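# Turn yellow die to show 1, place on mat

## Task

Rotate the yellow die until the face with 1 points up and set it down resting flat, entirely inside the mat's area, while the two other dice end up completely outside the mat.

## Robot and tools

Robot: two arms, left_arm and right_arm, each carrying a five-finger hand (left_arm a left hand, right_arm a right hand; the left is a mirror copy). Base poses in the scene frame: left_arm at (-0.033, +0.303, -0.001) m, right_arm at (+0.024, -0.323, +0.003) m, both facing almost straight along +x. A post stands behind the arms. Loose objects may occasionally get a brief shove from outside.

Frame: scene frame, origin at table-top height halfway between the arms; +x out over the table, +z up, +y toward left_arm. Image left/right does not match arm names. Reported hand positions and orientations can be a few cm off.

Hand point: a point fixed to the palm, about 0.15 m beyond the wrist mount and 0.05 m in front of the palm. Its +z runs along the straight fingers, +y out of the palm, +x across the palm away from the thumb on the right hand (toward the thumb on the left hand). Straight fingertips reach 0.06-0.07 m past the point along +z and lie 0.06 m behind it along -y. A wrist bracket on the little-finger side can strike things.

Row layout (28 numbers, all in [-1, 1], always both arms): left dx, dy, dz, rx, ry, rz; left thumb_turn, thumb_bend, index, middle, ring, little; left force_limit, speed; then the same 14 for the right arm. Pose numbers are offsets, not poses: translation along scene axes, rotation as a rotation vector (rx, ry, rz) about the Hand target's position. Scale: 1.0 = 0.6 m or 180 degrees. Every row in a call counts from the Hand target as it was when that action or move began, not from the row before, so repeating an offset moves further. Six zeros means no new pose request for that arm.

Hand numbers: thumb_turn -1 beside palm, +1 opposite the fingers; thumb_bend and each finger -1 straight, +1 fully curled. force_limit maps -1..+1 to roughly 0..10 N at the fingertip (0..15 N for the two thumb motors). speed rises from near zero at -1 to full at +0.48 and stays full above; full travel takes 0.49 s. For a soft grip close at speed -0.94 or below. With the thumb opposed, the hand wraps objects about 0.035-0.065 m thick; thumb tip and index pad can pinch light items. A motor only starts when its target changes by 0.002 or more; to tighten, raise force_limit and send a more-closed target than hand_measured; to loosen, send a more-open one. There is no 'unchanged' value: to keep a hand as is, resend the last eight numbers actually executed for it (before any were sent, use hand_measured plus hand_force_limit and hand_speed).

Tools:
- execute_actions(actions, cameras): actions is a list of actions, each a table of up to 15 rows, one per 1/30 s step; a short table repeats its final row to step 15. Images come back only for an empty actions list or when cameras names them.
- move(target, speed, blend, blocking, cameras): target is one 28-number row or a list of up to 15 rows; all offsets in a list count from the same starting Hand targets. The hand point follows a straight path; no obstacle avoidance. speed is path top speed in m/s (0.002-4.3, default 0.25; turning up to twice that in rad/s), one value or one per target. blend in m rounds corners (0 = stop at each). Paths are capped at 10 s. Hand numbers of the first target are sent at the start; later ones on arrival. blocking=false returns after about 0.5 s while the move continues. The extra 'move:' line reports the ending (done, off_target, moving, held, fault) and limits (paced = pose clipped, held = steps withheld).
- wait(seconds): 0-3600; lets time pass without new commands; a running move continues.
- stop(): brakes a running move.
- zoom_image(camera, region): region [x0, y0, x1, y1] in pixels, at most 504x504, on the latest image of cam_high, cam_low, cam_left_wrist or cam_right_wrist (all 672x504).
- show_instructions(): shows the reference pages.
- finished_scene(scene): ends the scene for good; the goal must hold without the robot.

Results: end_effector_position (m) and end_effector_quat_wxyz in scene frame; Hand target = last commanded pose after clipping, the base for the next offsets. Hands often rest 1-3 cm (sometimes 5 cm) short, usually low, from friction and gravity; that is not contact. Orientation commands are clipped to within 40 degrees of the measured one per step. hand_measured, hand_stopped_by (moving, target, force, stalled, fault) and hand_load_n list the six motors in row order; hand_load_n near 0 after grasping means the grip was lost. Joint torques are noisy and offset; items 3 and 4 wrap at ±28 N m. Omitted lines mean values are unchanged or in noise.

Cautions: do not drop the die even a few mm, release it while moving, slam or hit hard, or push heavy/fixed things. Nothing may fall off or be left off the table. Keep the two hands apart; a press between the arms can fail the task, and the clearance check does not guard hand-to-hand contact. Fast moves lag and overshoot, hitting harder; aiming far past a contact presses harder. To release a push, command back past the hand point. Avoid paths near an arm's own base (elbow swing). Holding loads or stretching heats motors; at 100 °C that arm drops for 30-60 s, with a MOTOR HOT warning from 85 °C.

Each tool is called after ">>>" as name([rows], argument=value, ...), one row to a line, values as JSON.

Reference images:

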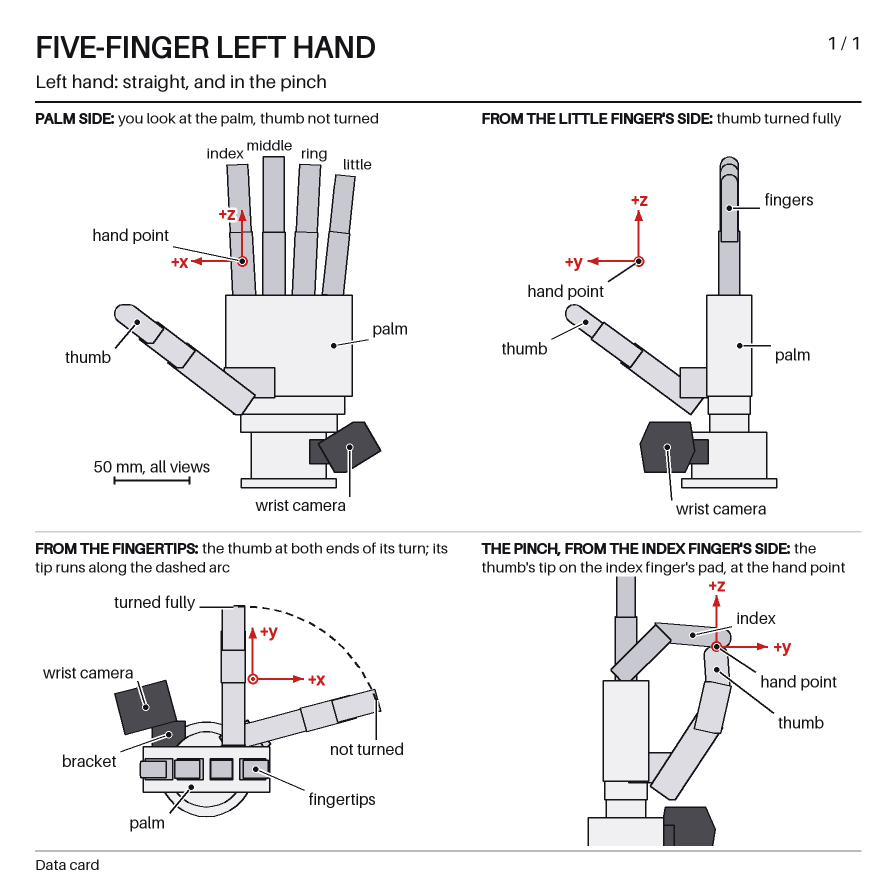

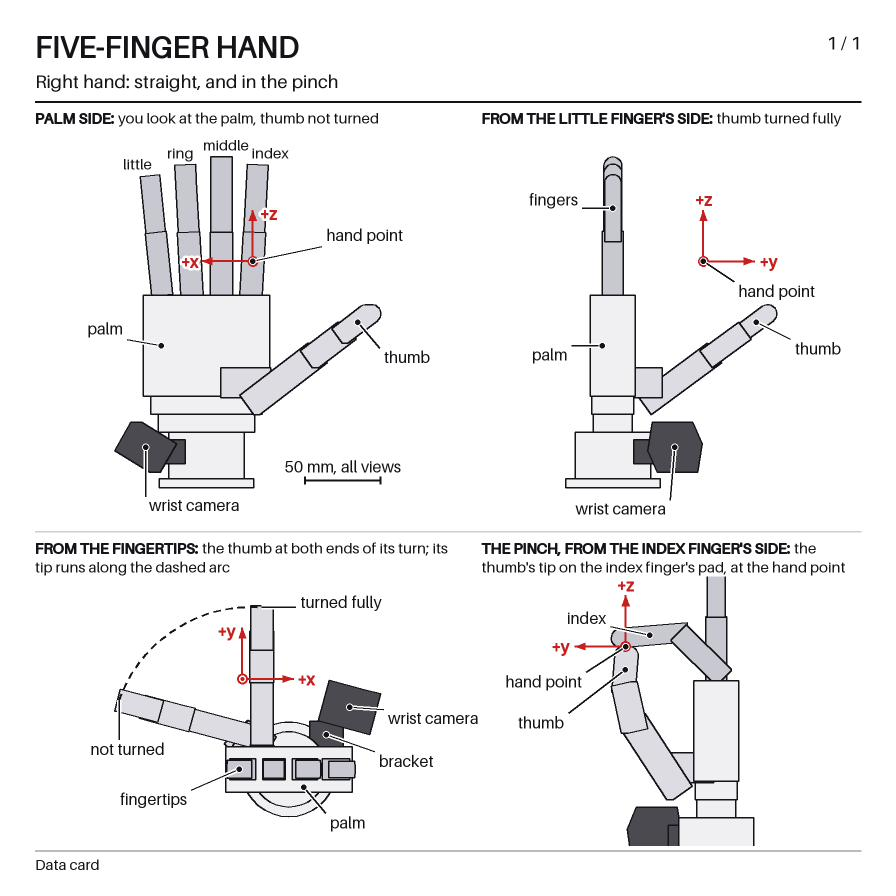

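## Session

>>> execute_actions(actions=[])

Scene clock: 0.00 s.
left_arm: end_effector_position=(+0.0646, -0.1033, +0.2608) hand_measured=(-1.000, -1.000, -1.000, -1.000, -1.000, -1.000) hand_load_n=(+0.0, +0.0, +0.0, +0.0, +0.0, +0.0) hand_stopped_by=(target, target, target, target, target, target) hand_force_limit=0.00 hand_speed=-0.80 end_effector_quat_wxyz=(-0.202, -0.478, +0.808, -0.280) | right_arm: end_effector_position=(+0.5705, -0.2938, +0.3064) hand_measured=(-1.000, -1.000, -1.000, -1.000, -1.000, -1.000) hand_load_n=(+0.0, +0.0, +0.5, +0.0, +0.0, +0.0) hand_stopped_by=(target, target, target, target, target, target) hand_force_limit=0.00 hand_speed=-0.80 end_effector_quat_wxyz=(-0.282, +0.704, -0.108, +0.643)
Joint positions: left_arm=[-1.052 1.103 1.022 -0.894 0.402 -0.636] | right_arm=[0.024 1.127 0.762 0.35 -0.223 -1.009]
Joint velocities: within noise
Joint torques (N m): no reading
Motor temperatures (°C): left_arm=[34 27 31 31 30 29] | right_arm=[36 29 28 29 34 31]
Heat: left arm: hottest waist 34 °C; right arm: hottest waist 36 °C.
Hand target: left_arm +0.0674, -0.1091, +0.2730; -0.204, -0.473, +0.805, -0.293 | right_arm +0.5754, -0.2930, +0.3223; -0.284, +0.694, -0.102, +0.654

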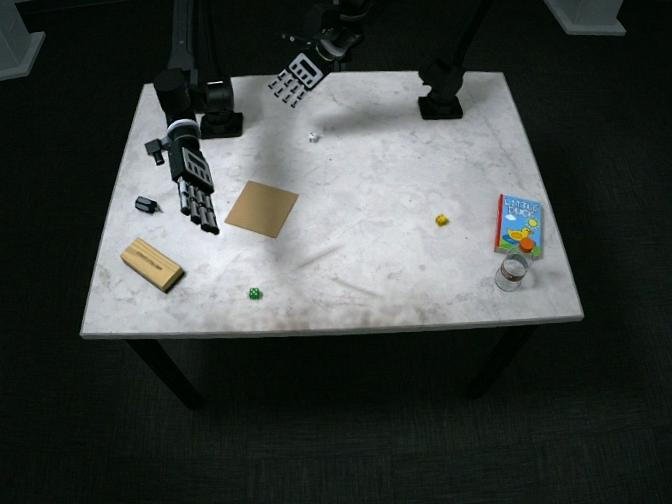

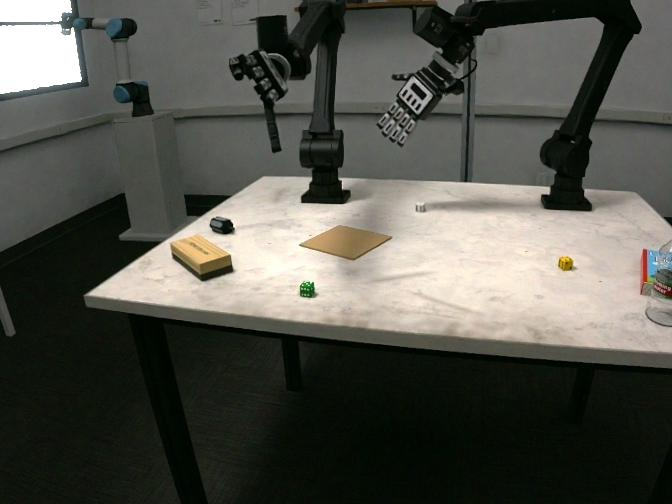

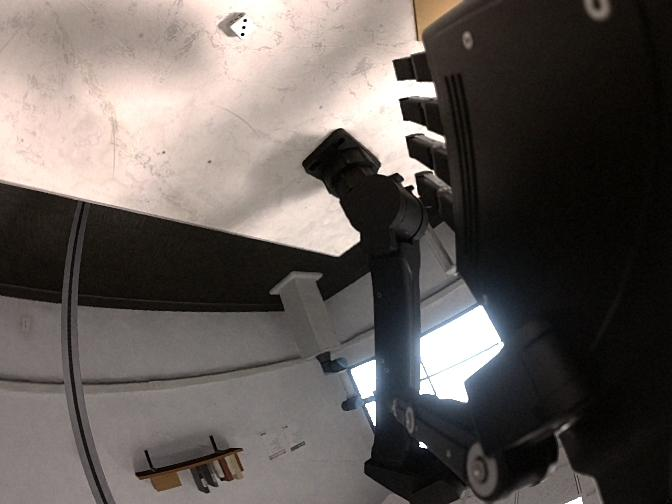

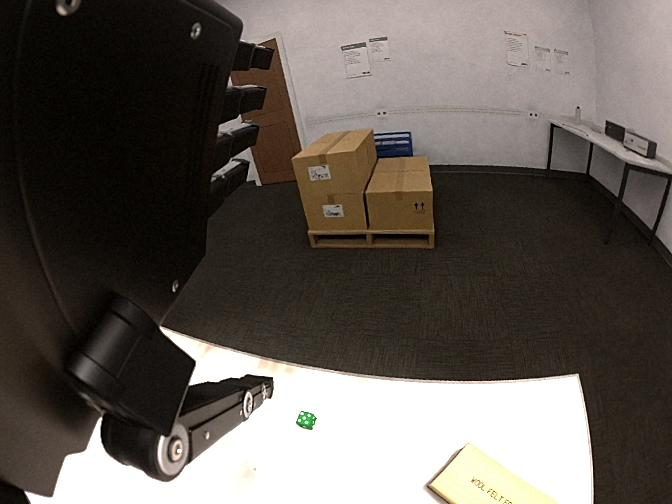

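>>> zoom_image(camera="cam_high", region=[400, 180, 480, 240])

>>> zoom_image(camera="cam_low", region=[530, 235, 600, 288])

>>> zoom_image(camera="cam_high", region=[100, 60, 350, 340])

>>> zoom_image(camera="cam_low", region=[270, 180, 450, 315])

Scaled by 6.300 from the camera's image (finer frame: 960x720).

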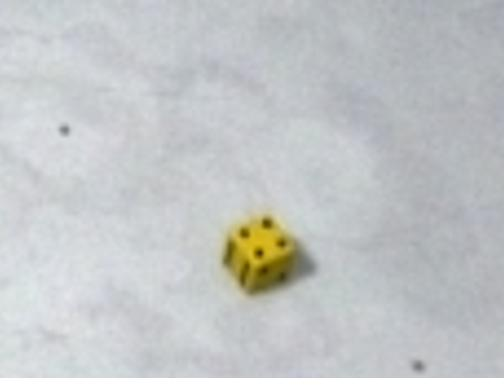

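Scaled by 7.200 from the camera's image (finer frame: 960x720).

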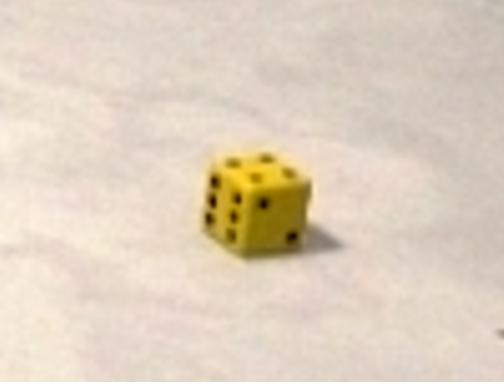

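Scaled by 1.800 from the camera's image (finer frame: 960x720).

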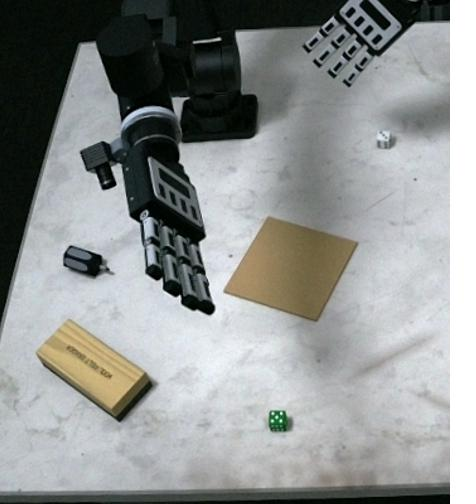

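Scaled by 2.800 from the camera's image (finer frame: 960x720).

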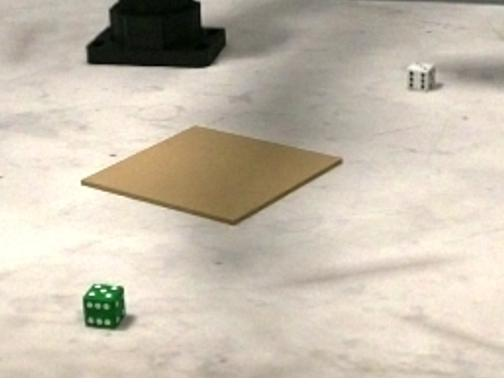

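>>> zoom_image(camera="cam_high", region=[426, 208, 456, 232])

>>> zoom_image(camera="cam_low", region=[550, 250, 580, 274])

>>> zoom_image(camera="cam_high", region=[200, 60, 500, 280])

Scaled by 16.800 from the camera's image (finer frame: 960x720).

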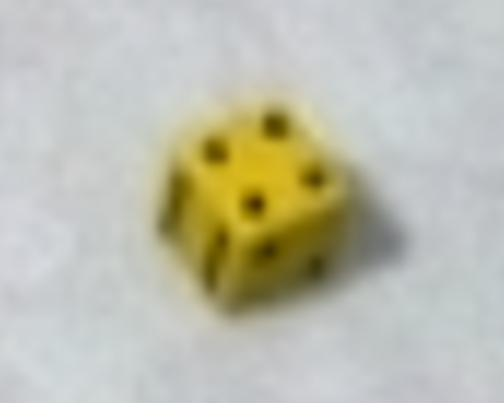

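Scaled by 16.800 from the camera's image (finer frame: 960x720).

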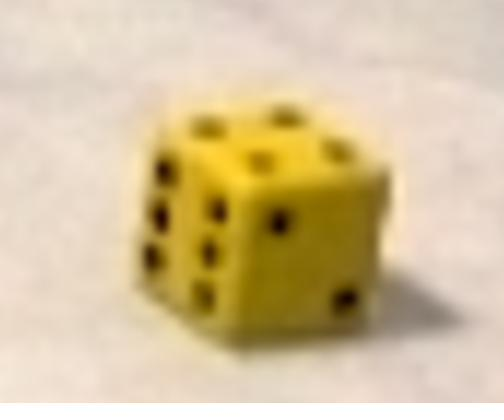

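Scaled by 1.680 from the camera's image (finer frame: 960x720).

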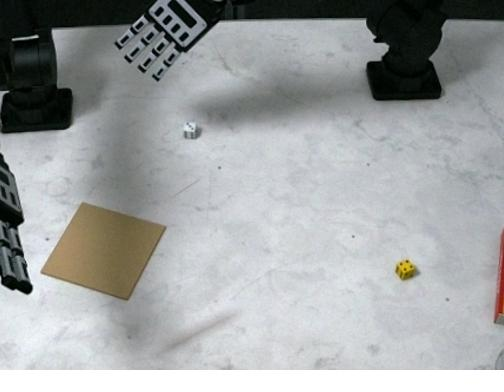

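>>> move(target=[0.4877, 0.5818, -0.0883, 0.1047, -0.2683, 0.4427, 0.68, -0.6, -0.5, -1, -1, -1, 0, -0.3, -0.167, -0.4, 0.05, 0, 0, 0, -1, -1, -1, -1, -1, -1, 0, -0.8], cameras=["all"])

Scene clock: 106.90 s.
left_arm: end_effector_position=(+0.3561, +0.2362, +0.2187) hand_measured=(+0.680, -0.600, -0.500, -1.000, -1.000, -1.000) hand_load_n=(+0.0, +0.0, +0.0, +0.0, +0.0, +0.0) hand_stopped_by=(target, target, target, target, target, target) hand_force_limit=0.00 hand_speed=-0.30 end_effector_quat_wxyz=(-0.408, +0.739, -0.376, +0.382) | right_arm: end_effector_position=(+0.4684, -0.5255, +0.3289) hand_measured=(-1.000, -1.000, -1.000, -1.000, -1.000, -1.000) hand_load_n=(+0.0, +0.0, +0.0, +0.0, +0.0, +0.0) hand_stopped_by=(target, target, target, target, target, target) hand_force_limit=0.00 hand_speed=-0.80 end_effector_quat_wxyz=(-0.287, +0.700, -0.110, +0.645)
Joint positions: left_arm=[-0.375 0.755 0.579 -0.305 -0.626 -0.578] | right_arm=[-0.736 1.047 0.764 0.275 -0.985 -1.003]
Joint torques (N m): left_arm=[0.85 -1.61 8.9 2.54 -0.5 0.12] | right_arm=[0.5 -6.12 12.78 0.81 -0.21 0.13]
Motor temperatures (°C): left_arm=[33 27 43 31 29 28] | right_arm=[35 29 43 29 33 30]
Heat: left arm: hottest elbow 43 °C; right arm: hottest elbow 43 °C.
Hand target: left_arm +0.3600, +0.2399, +0.2199; -0.414, +0.737, -0.370, +0.384 | right_arm +0.4753, -0.5330, +0.3521; -0.284, +0.694, -0.102, +0.654
Off the commanded pose: left_arm 0.006 m, 1 deg | right_arm 0.026 m, 2 deg.
move: off_target (right_arm)

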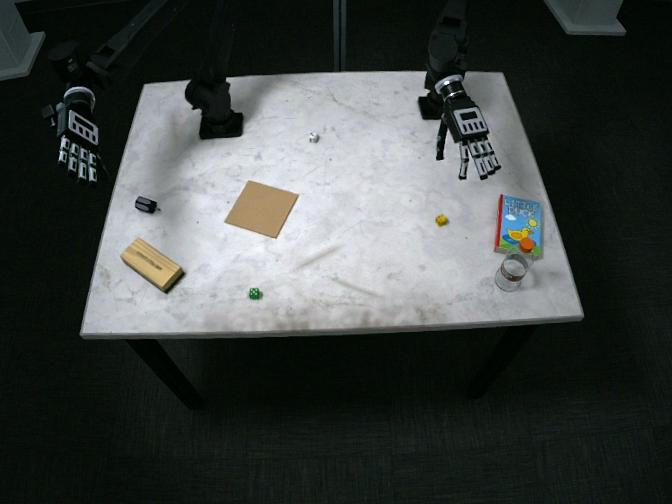

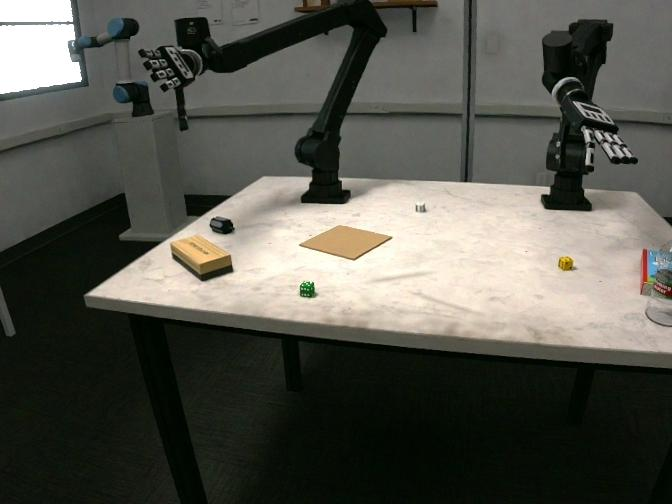

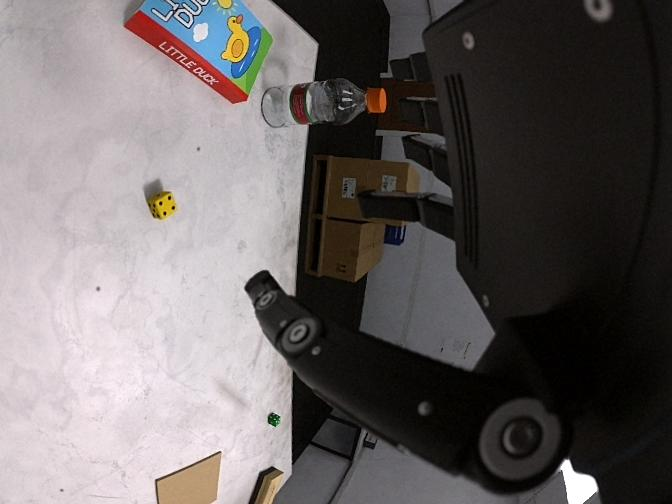

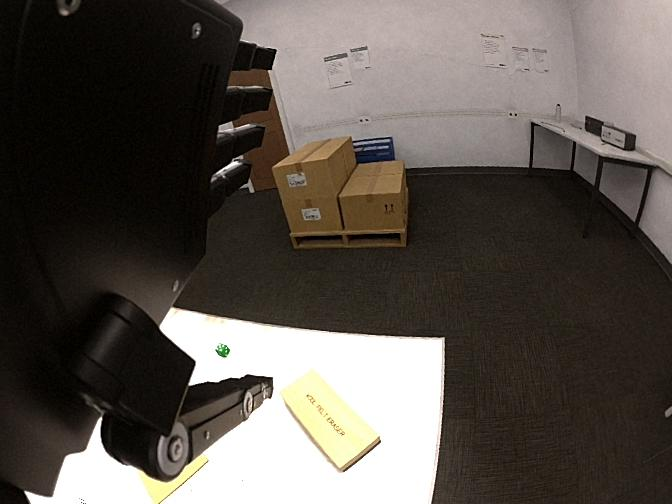

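>>> move(target=[0.0283, 0.0195, -0.2, 0, 0, 0, 0.68, -0.6, -0.5, -1, -1, -1, 0, -0.3, 0, 0, 0, 0, 0, 0, -1, -1, -1, -1, -1, -1, 0, -0.8], speed=0.15, cameras=["all"])

>>> zoom_image(camera="cam_high", region=[390, 140, 510, 240])

>>> zoom_image(camera="cam_low", region=[520, 180, 660, 290])

Scene clock: 116.17 s.
left_arm: end_effector_position=(+0.3730, +0.2479, +0.0956) hand_measured=(+0.680, -0.600, -0.500, -1.000, -1.000, -1.000) hand_load_n=(+0.0, +0.0, -0.5, +0.0, +0.0, +0.0) hand_stopped_by=(target, target, target, target, target, target) hand_force_limit=0.00 hand_speed=-0.30 end_effector_quat_wxyz=(-0.409, +0.740, -0.378, +0.378) | right_arm: end_effector_position=(+0.4684, -0.5255, +0.3289) hand_measured=(-1.000, -1.000, -1.000, -1.000, -1.000, -1.000) hand_load_n=(+0.0, +0.0, +0.0, -0.5, +0.0, +0.0) hand_stopped_by=(target, target, target, target, target, target) hand_force_limit=0.00 hand_speed=-0.80 end_effector_quat_wxyz=(-0.287, +0.700, -0.110, +0.645)
Joint positions: left_arm=[-0.312 1.03 0.35 0.212 -0.573 -0.541] | right_arm=[-0.736 1.047 0.764 0.275 -0.985 -1.003]
Joint torques (N m): left_arm=[1.08 -3.37 7.39 2.63 -0.15 0.12] | right_arm=[0.62 -6.07 12.79 0.81 -0.2 0.13]
Heat: left arm: hottest elbow 43 °C; right arm: hottest elbow 42 °C.
Hand target: left_arm +0.3770, +0.2516, +0.1001; -0.414, +0.737, -0.370, +0.384 | right_arm +0.4753, -0.5330, +0.3521; -0.284, +0.694, -0.102, +0.654
Off the commanded pose: left_arm 0.007 m, 1 deg | right_arm 0.025 m, 2 deg.
move: done

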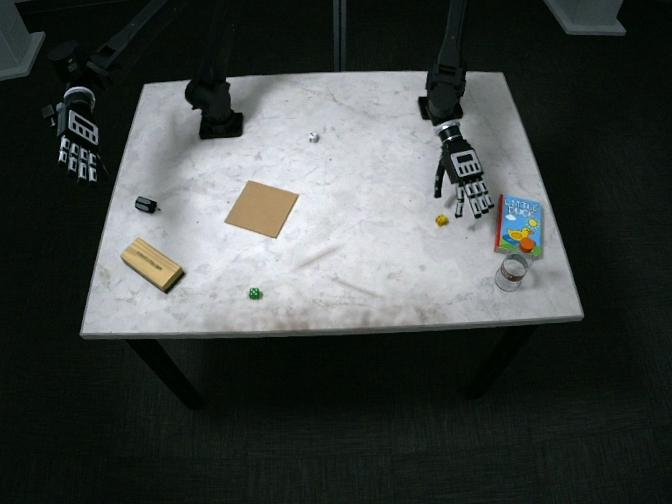

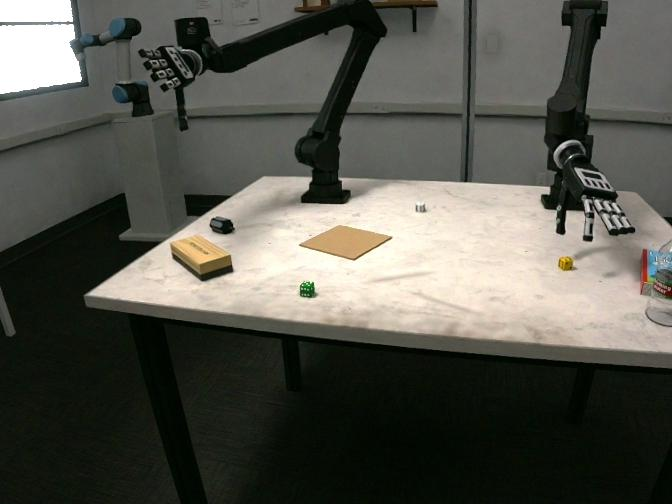

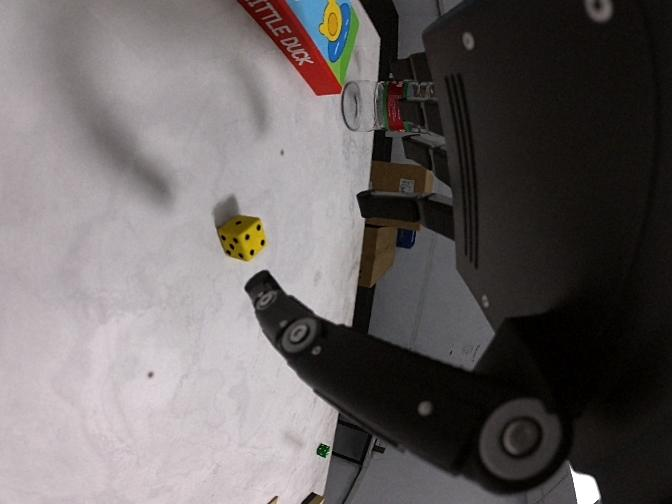

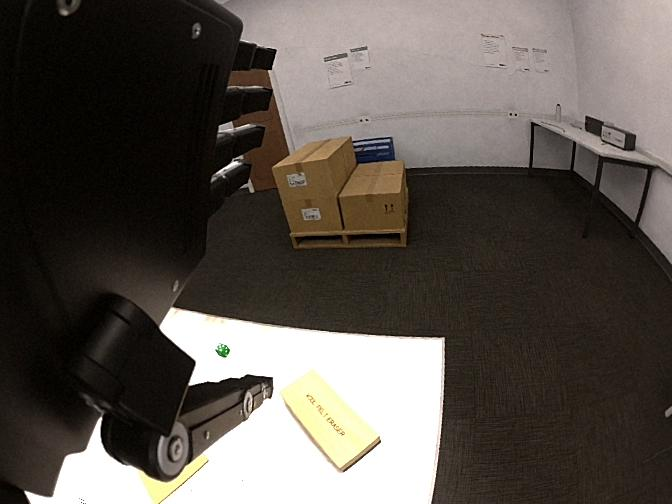

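Scaled by 4.200 from the camera's image (finer frame: 960x720).

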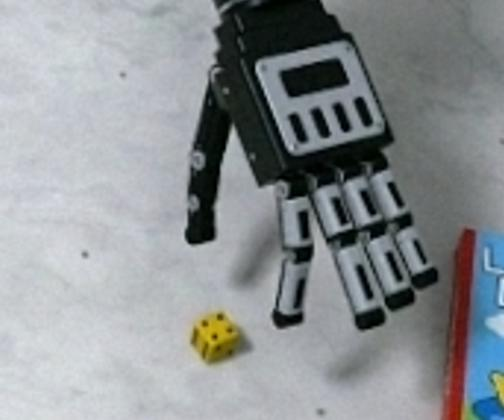

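Scaled by 3.600 from the camera's image (finer frame: 960x720).

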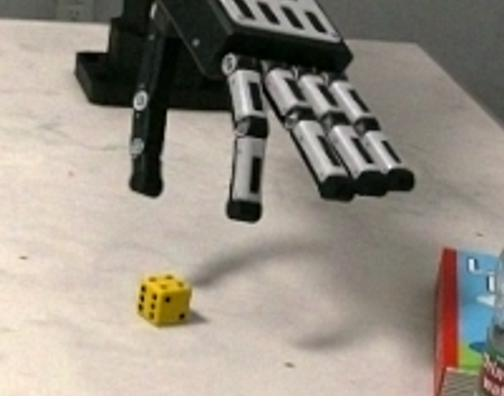

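>>> move(target=[0, 0, 0, 0, 0, 0, 0.68, -0.3, 0.0, -1, -1, -1, 0, -0.3, 0, 0, 0, 0, 0, 0, -1, -1, -1, -1, -1, -1, 0, -0.8], speed=0.15, cameras=["all"])

>>> zoom_image(camera="cam_left_wrist", region=[160, 120, 460, 380])

>>> zoom_image(camera="cam_high", region=[390, 140, 510, 240])

>>> zoom_image(camera="cam_low", region=[520, 180, 660, 290])

Scene clock: 128.83 s.
left_arm: end_effector_position=(+0.3730, +0.2479, +0.0956) hand_measured=(+0.680, -0.300, +0.000, -1.000, -1.000, -1.000) hand_load_n=(+0.0, +0.0, +0.0, +0.0, +0.0, +0.0) hand_stopped_by=(target, target, target, target, target, target) hand_force_limit=0.00 hand_speed=-0.30 end_effector_quat_wxyz=(-0.409, +0.740, -0.378, +0.378) | right_arm: end_effector_position=(+0.4684, -0.5255, +0.3289) hand_measured=(-1.000, -1.000, -1.000, -1.000, -1.000, -1.000) hand_load_n=(+0.0, +0.0, +0.0, +0.0, +0.0, +0.0) hand_stopped_by=(target, target, target, target, target, target) hand_force_limit=0.00 hand_speed=-0.80 end_effector_quat_wxyz=(-0.287, +0.700, -0.110, +0.645)
Joint positions: left_arm=[-0.312 1.03 0.35 0.212 -0.573 -0.541] | right_arm=[-0.736 1.047 0.764 0.275 -0.985 -1.003]
Joint torques (N m): left_arm=[1.08 -3.37 7.43 2.61 -0.16 0.12] | right_arm=[0.38 -6.12 12.79 0.81 -0.2 0.11]
Heat: left arm: hottest elbow 42 °C; right arm: hottest elbow 42 °C.
Hand target: left_arm +0.3770, +0.2516, +0.1001; -0.414, +0.737, -0.370, +0.384 | right_arm +0.4753, -0.5330, +0.3521; -0.284, +0.694, -0.102, +0.654
Off the commanded pose: left_arm 0.007 m, 1 deg | right_arm 0.025 m, 2 deg.
move: done

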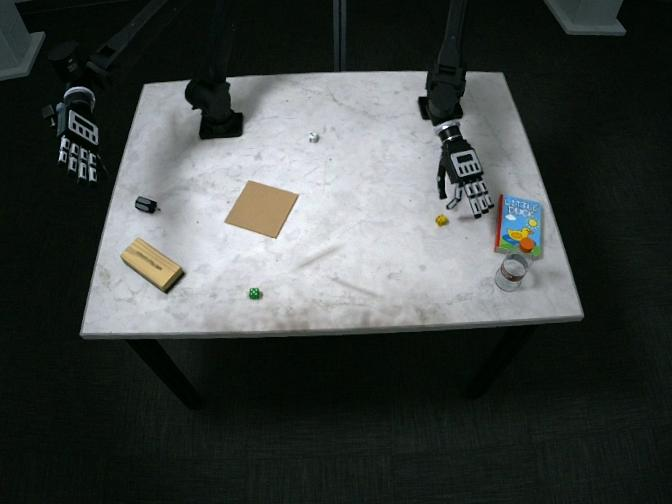

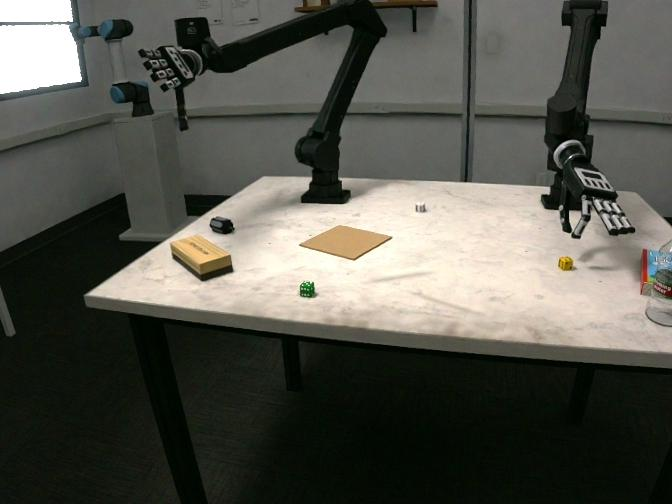

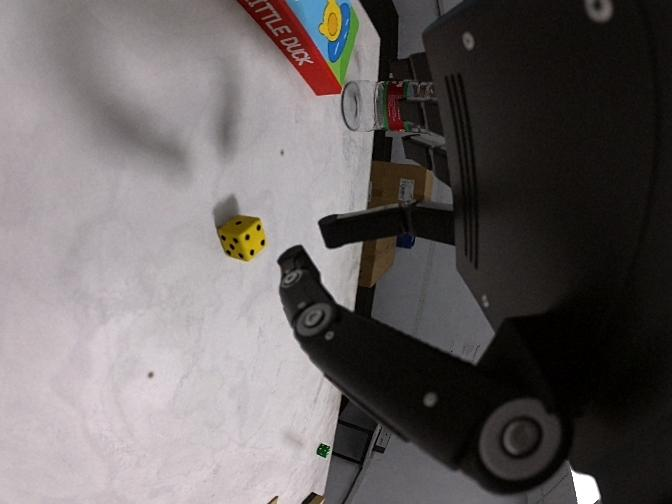

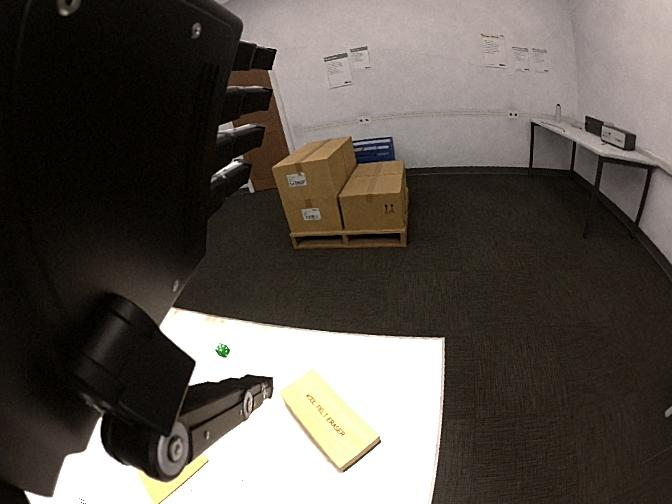

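Scaled by 1.680 from the camera's image (finer frame: 960x720).

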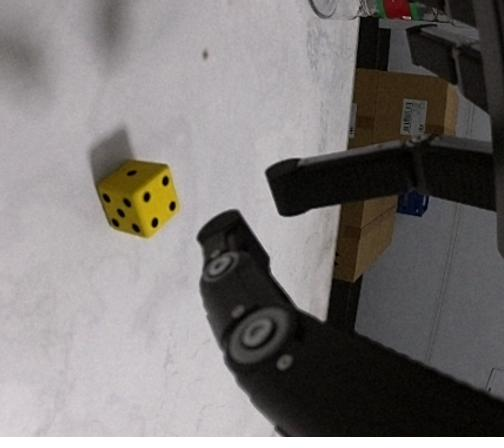

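Scaled by 4.200 from the camera's image (finer frame: 960x720).

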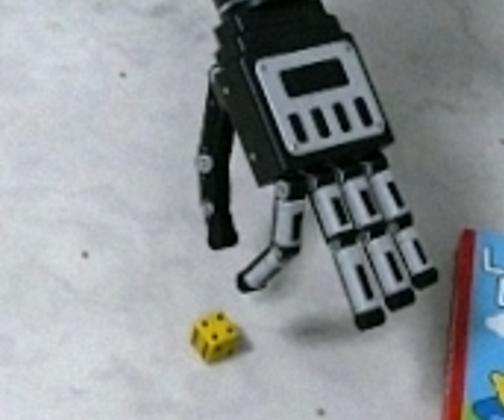

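Scaled by 3.600 from the camera's image (finer frame: 960x720).

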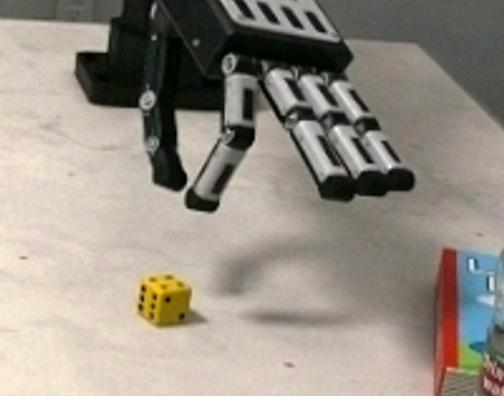

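>>> move(target=[0, 0, -0.0833, 0, 0, 0, 0.68, -0.5, -0.3, -1, -1, -1, 0, -0.3, 0, 0, 0, 0, 0, 0, -1, -1, -1, -1, -1, -1, 0, -0.8], speed=0.12, cameras=["all"])

>>> zoom_image(camera="cam_left_wrist", region=[160, 120, 460, 380])

>>> zoom_image(camera="cam_high", region=[410, 170, 500, 240])

>>> zoom_image(camera="cam_low", region=[540, 210, 640, 290])

Scene clock: 149.87 s.
left_arm: end_effector_position=(+0.3739, +0.2478, +0.0463) hand_measured=(+0.680, -0.500, -0.300, -1.000, -1.000, -1.000) hand_load_n=(+0.0, +0.0, +0.0, +0.0, +0.0, +0.0) hand_stopped_by=(target, target, target, target, target, target) hand_force_limit=0.00 hand_speed=-0.30 end_effector_quat_wxyz=(-0.410, +0.739, -0.378, +0.378) | right_arm: end_effector_position=(+0.4684, -0.5255, +0.3289) hand_measured=(-1.000, -1.000, -1.000, -1.000, -1.000, -1.000) hand_load_n=(+0.0, +0.0, +0.0, +0.0, +0.0, +0.0) hand_stopped_by=(target, target, target, target, target, target) hand_force_limit=0.00 hand_speed=-0.80 end_effector_quat_wxyz=(-0.287, +0.700, -0.110, +0.645)
Joint positions: left_arm=[-0.312 1.23 0.284 0.48 -0.573 -0.54] | right_arm=[-0.736 1.047 0.764 0.275 -0.985 -1.003]
Joint torques (N m): left_arm=[0.97 -4.25 5.85 2.59 -0.16 0.12] | right_arm=[0.56 -6.3 12.77 0.83 -0.21 0.12]
Heat: left arm: hottest elbow 40 °C; right arm: hottest elbow 43 °C.
Hand target: left_arm +0.3770, +0.2516, +0.0501; -0.414, +0.737, -0.370, +0.384 | right_arm +0.4753, -0.5330, +0.3521; -0.284, +0.694, -0.102, +0.654
Off the commanded pose: left_arm 0.006 m, 1 deg | right_arm 0.025 m, 2 deg.
move: done

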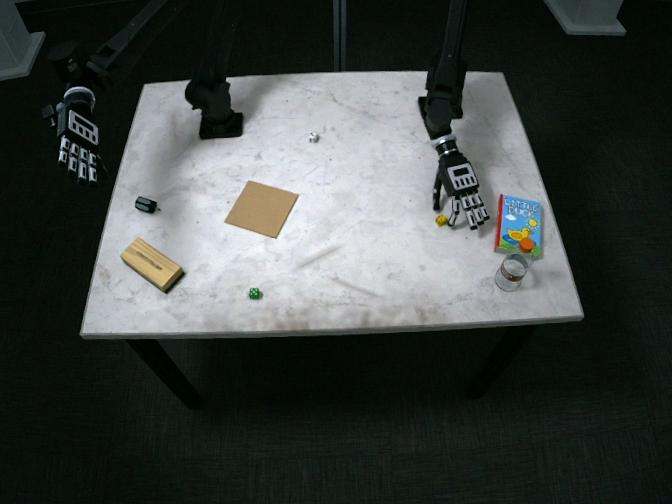

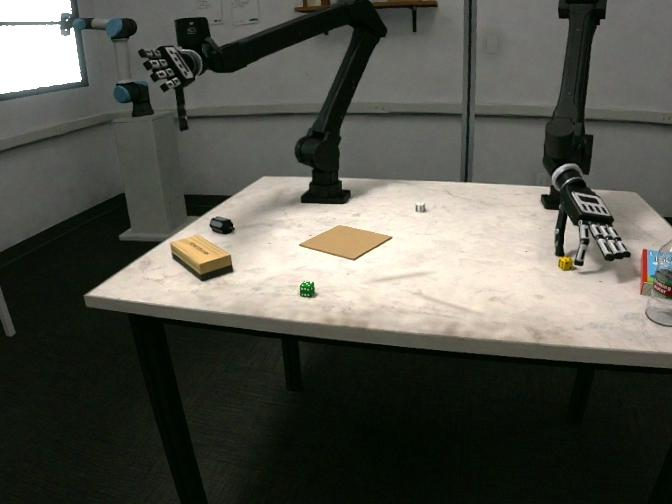

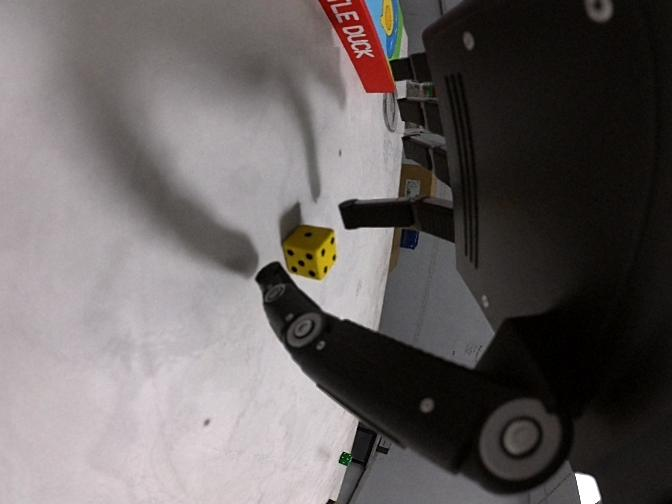

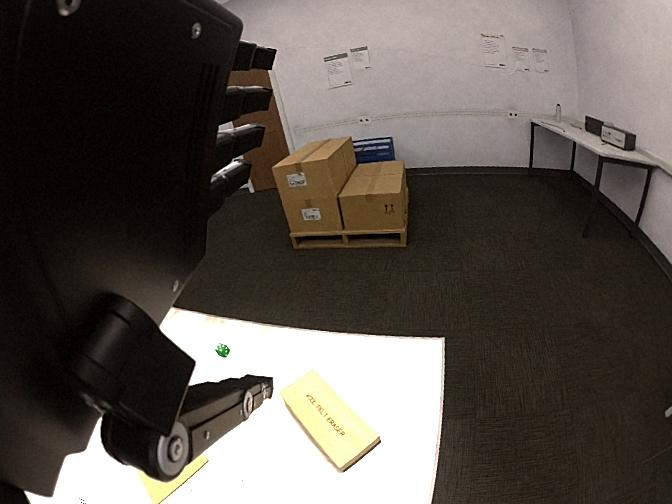

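Scaled by 1.680 from the camera's image (finer frame: 960x720).

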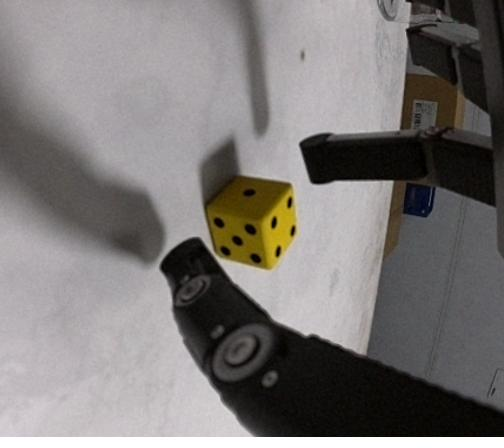

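Scaled by 5.600 from the camera's image (finer frame: 960x720).

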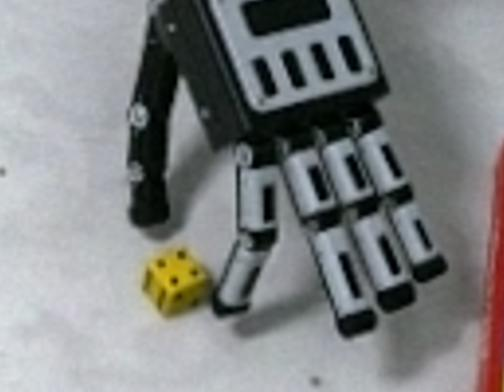

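Scaled by 5.040 from the camera's image (finer frame: 960x720).

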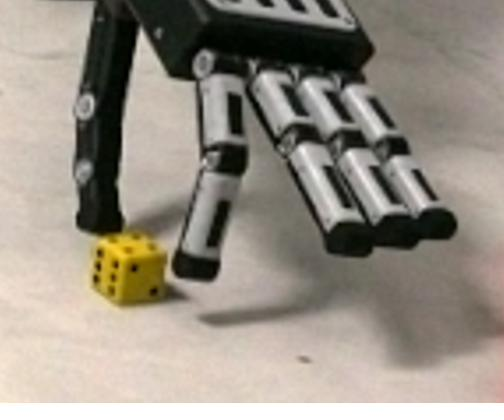

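>>> move(target=[0.0088, -0.0095, -0.0183, 0, 0, 0, 0.68, -0.33, -0.3, -1, -1, -1, 0, -0.3, 0, 0, 0, 0, 0, 0, -1, -1, -1, -1, -1, -1, 0, -0.8], speed=0.06, cameras=["all"])

>>> zoom_image(camera="cam_left_wrist", region=[200, 150, 450, 350])

>>> zoom_image(camera="cam_high", region=[420, 190, 470, 235])

>>> zoom_image(camera="cam_low", region=[545, 230, 595, 280])

Scene clock: 239.57 s.
left_arm: end_effector_position=(+0.3775, +0.2475, +0.0342) hand_measured=(+0.680, -0.330, -0.300, -1.000, -1.000, -1.000) hand_load_n=(+0.0, +0.0, +0.0, +0.0, +0.0, +0.0) hand_stopped_by=(target, target, target, target, target, target) hand_force_limit=0.00 hand_speed=-0.30 end_effector_quat_wxyz=(-0.410, +0.741, -0.376, +0.376) | right_arm: end_effector_position=(+0.4684, -0.5255, +0.3289) hand_measured=(-1.000, -1.000, -1.000, -1.000, -1.000, -1.000) hand_load_n=(-0.5, +0.0, +0.0, +0.0, +0.0, +0.0) hand_stopped_by=(target, target, target, target, target, target) hand_force_limit=0.00 hand_speed=-0.80 end_effector_quat_wxyz=(-0.287, +0.700, -0.110, +0.645)
Joint positions: left_arm=[-0.312 1.299 0.284 0.543 -0.578 -0.546] | right_arm=[-0.736 1.047 0.764 0.275 -0.985 -1.003]
Joint torques (N m): left_arm=[-0.26 -4.31 5.87 2.54 -0.54 0.03] | right_arm=[0.38 -5.89 12.79 0.8 -0.19 0.11]
Motor temperatures (°C): left_arm=[33 27 36 31 29 28] | right_arm=[35 29 47 29 33 29]
Heat: left arm: hottest elbow 36 °C; right arm: hottest elbow 47 °C.
Hand target: left_arm +0.3823, +0.2460, +0.0390; -0.414, +0.737, -0.370, +0.384 | right_arm +0.4753, -0.5330, +0.3521; -0.284, +0.694, -0.102, +0.654
Off the commanded pose: left_arm 0.007 m, 1 deg | right_arm 0.025 m, 2 deg.
move: done

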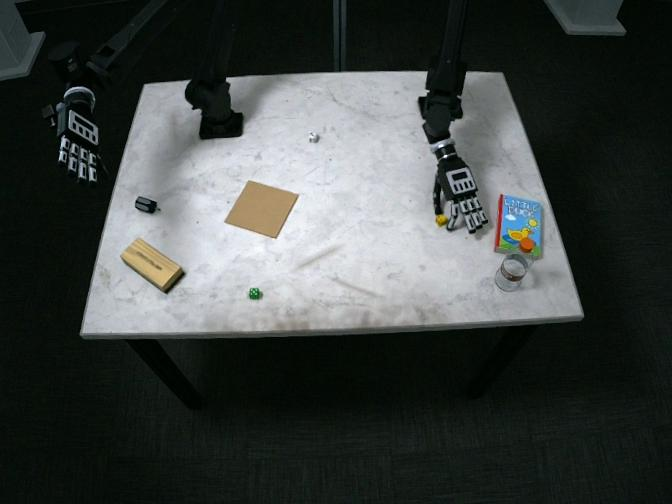

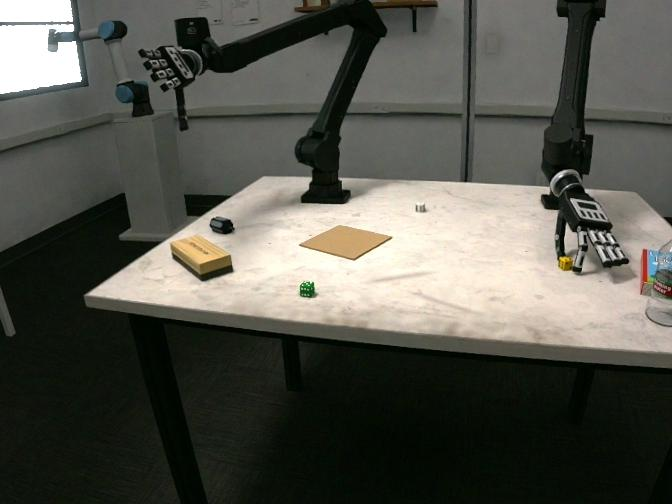

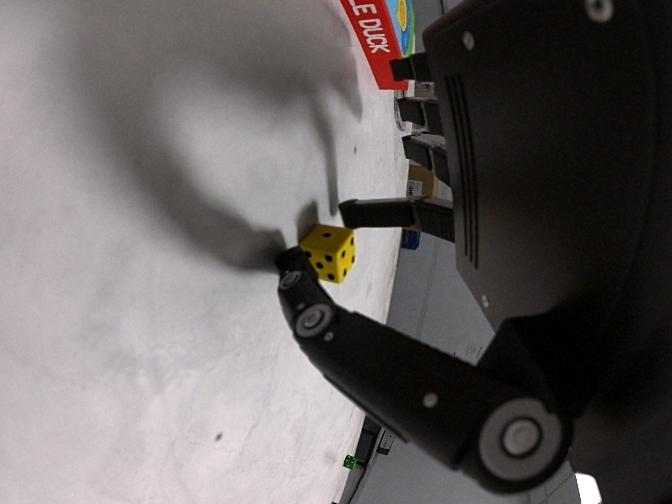

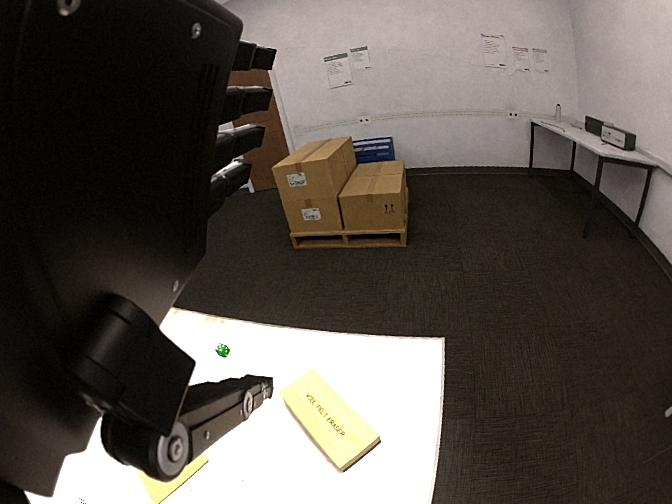

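Scaled by 2.016 from the camera's image (finer frame: 960x720).

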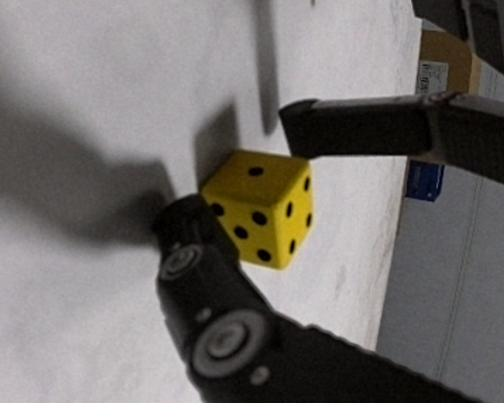

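Scaled by 10.080 from the camera's image (finer frame: 960x720).

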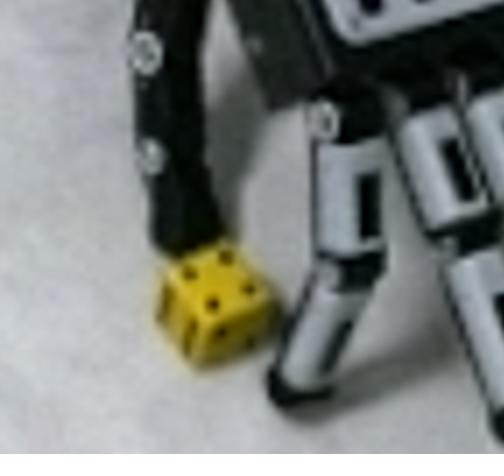

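Scaled by 10.080 from the camera's image (finer frame: 960x720).

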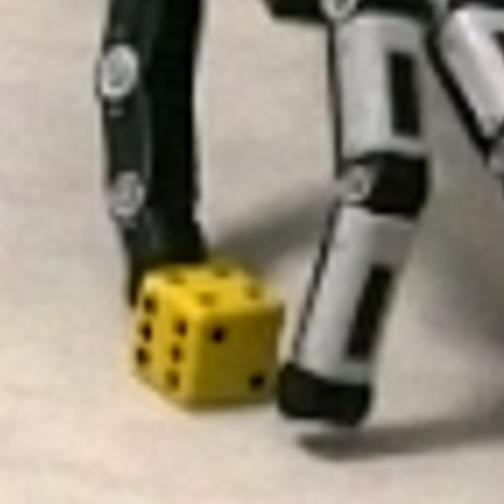

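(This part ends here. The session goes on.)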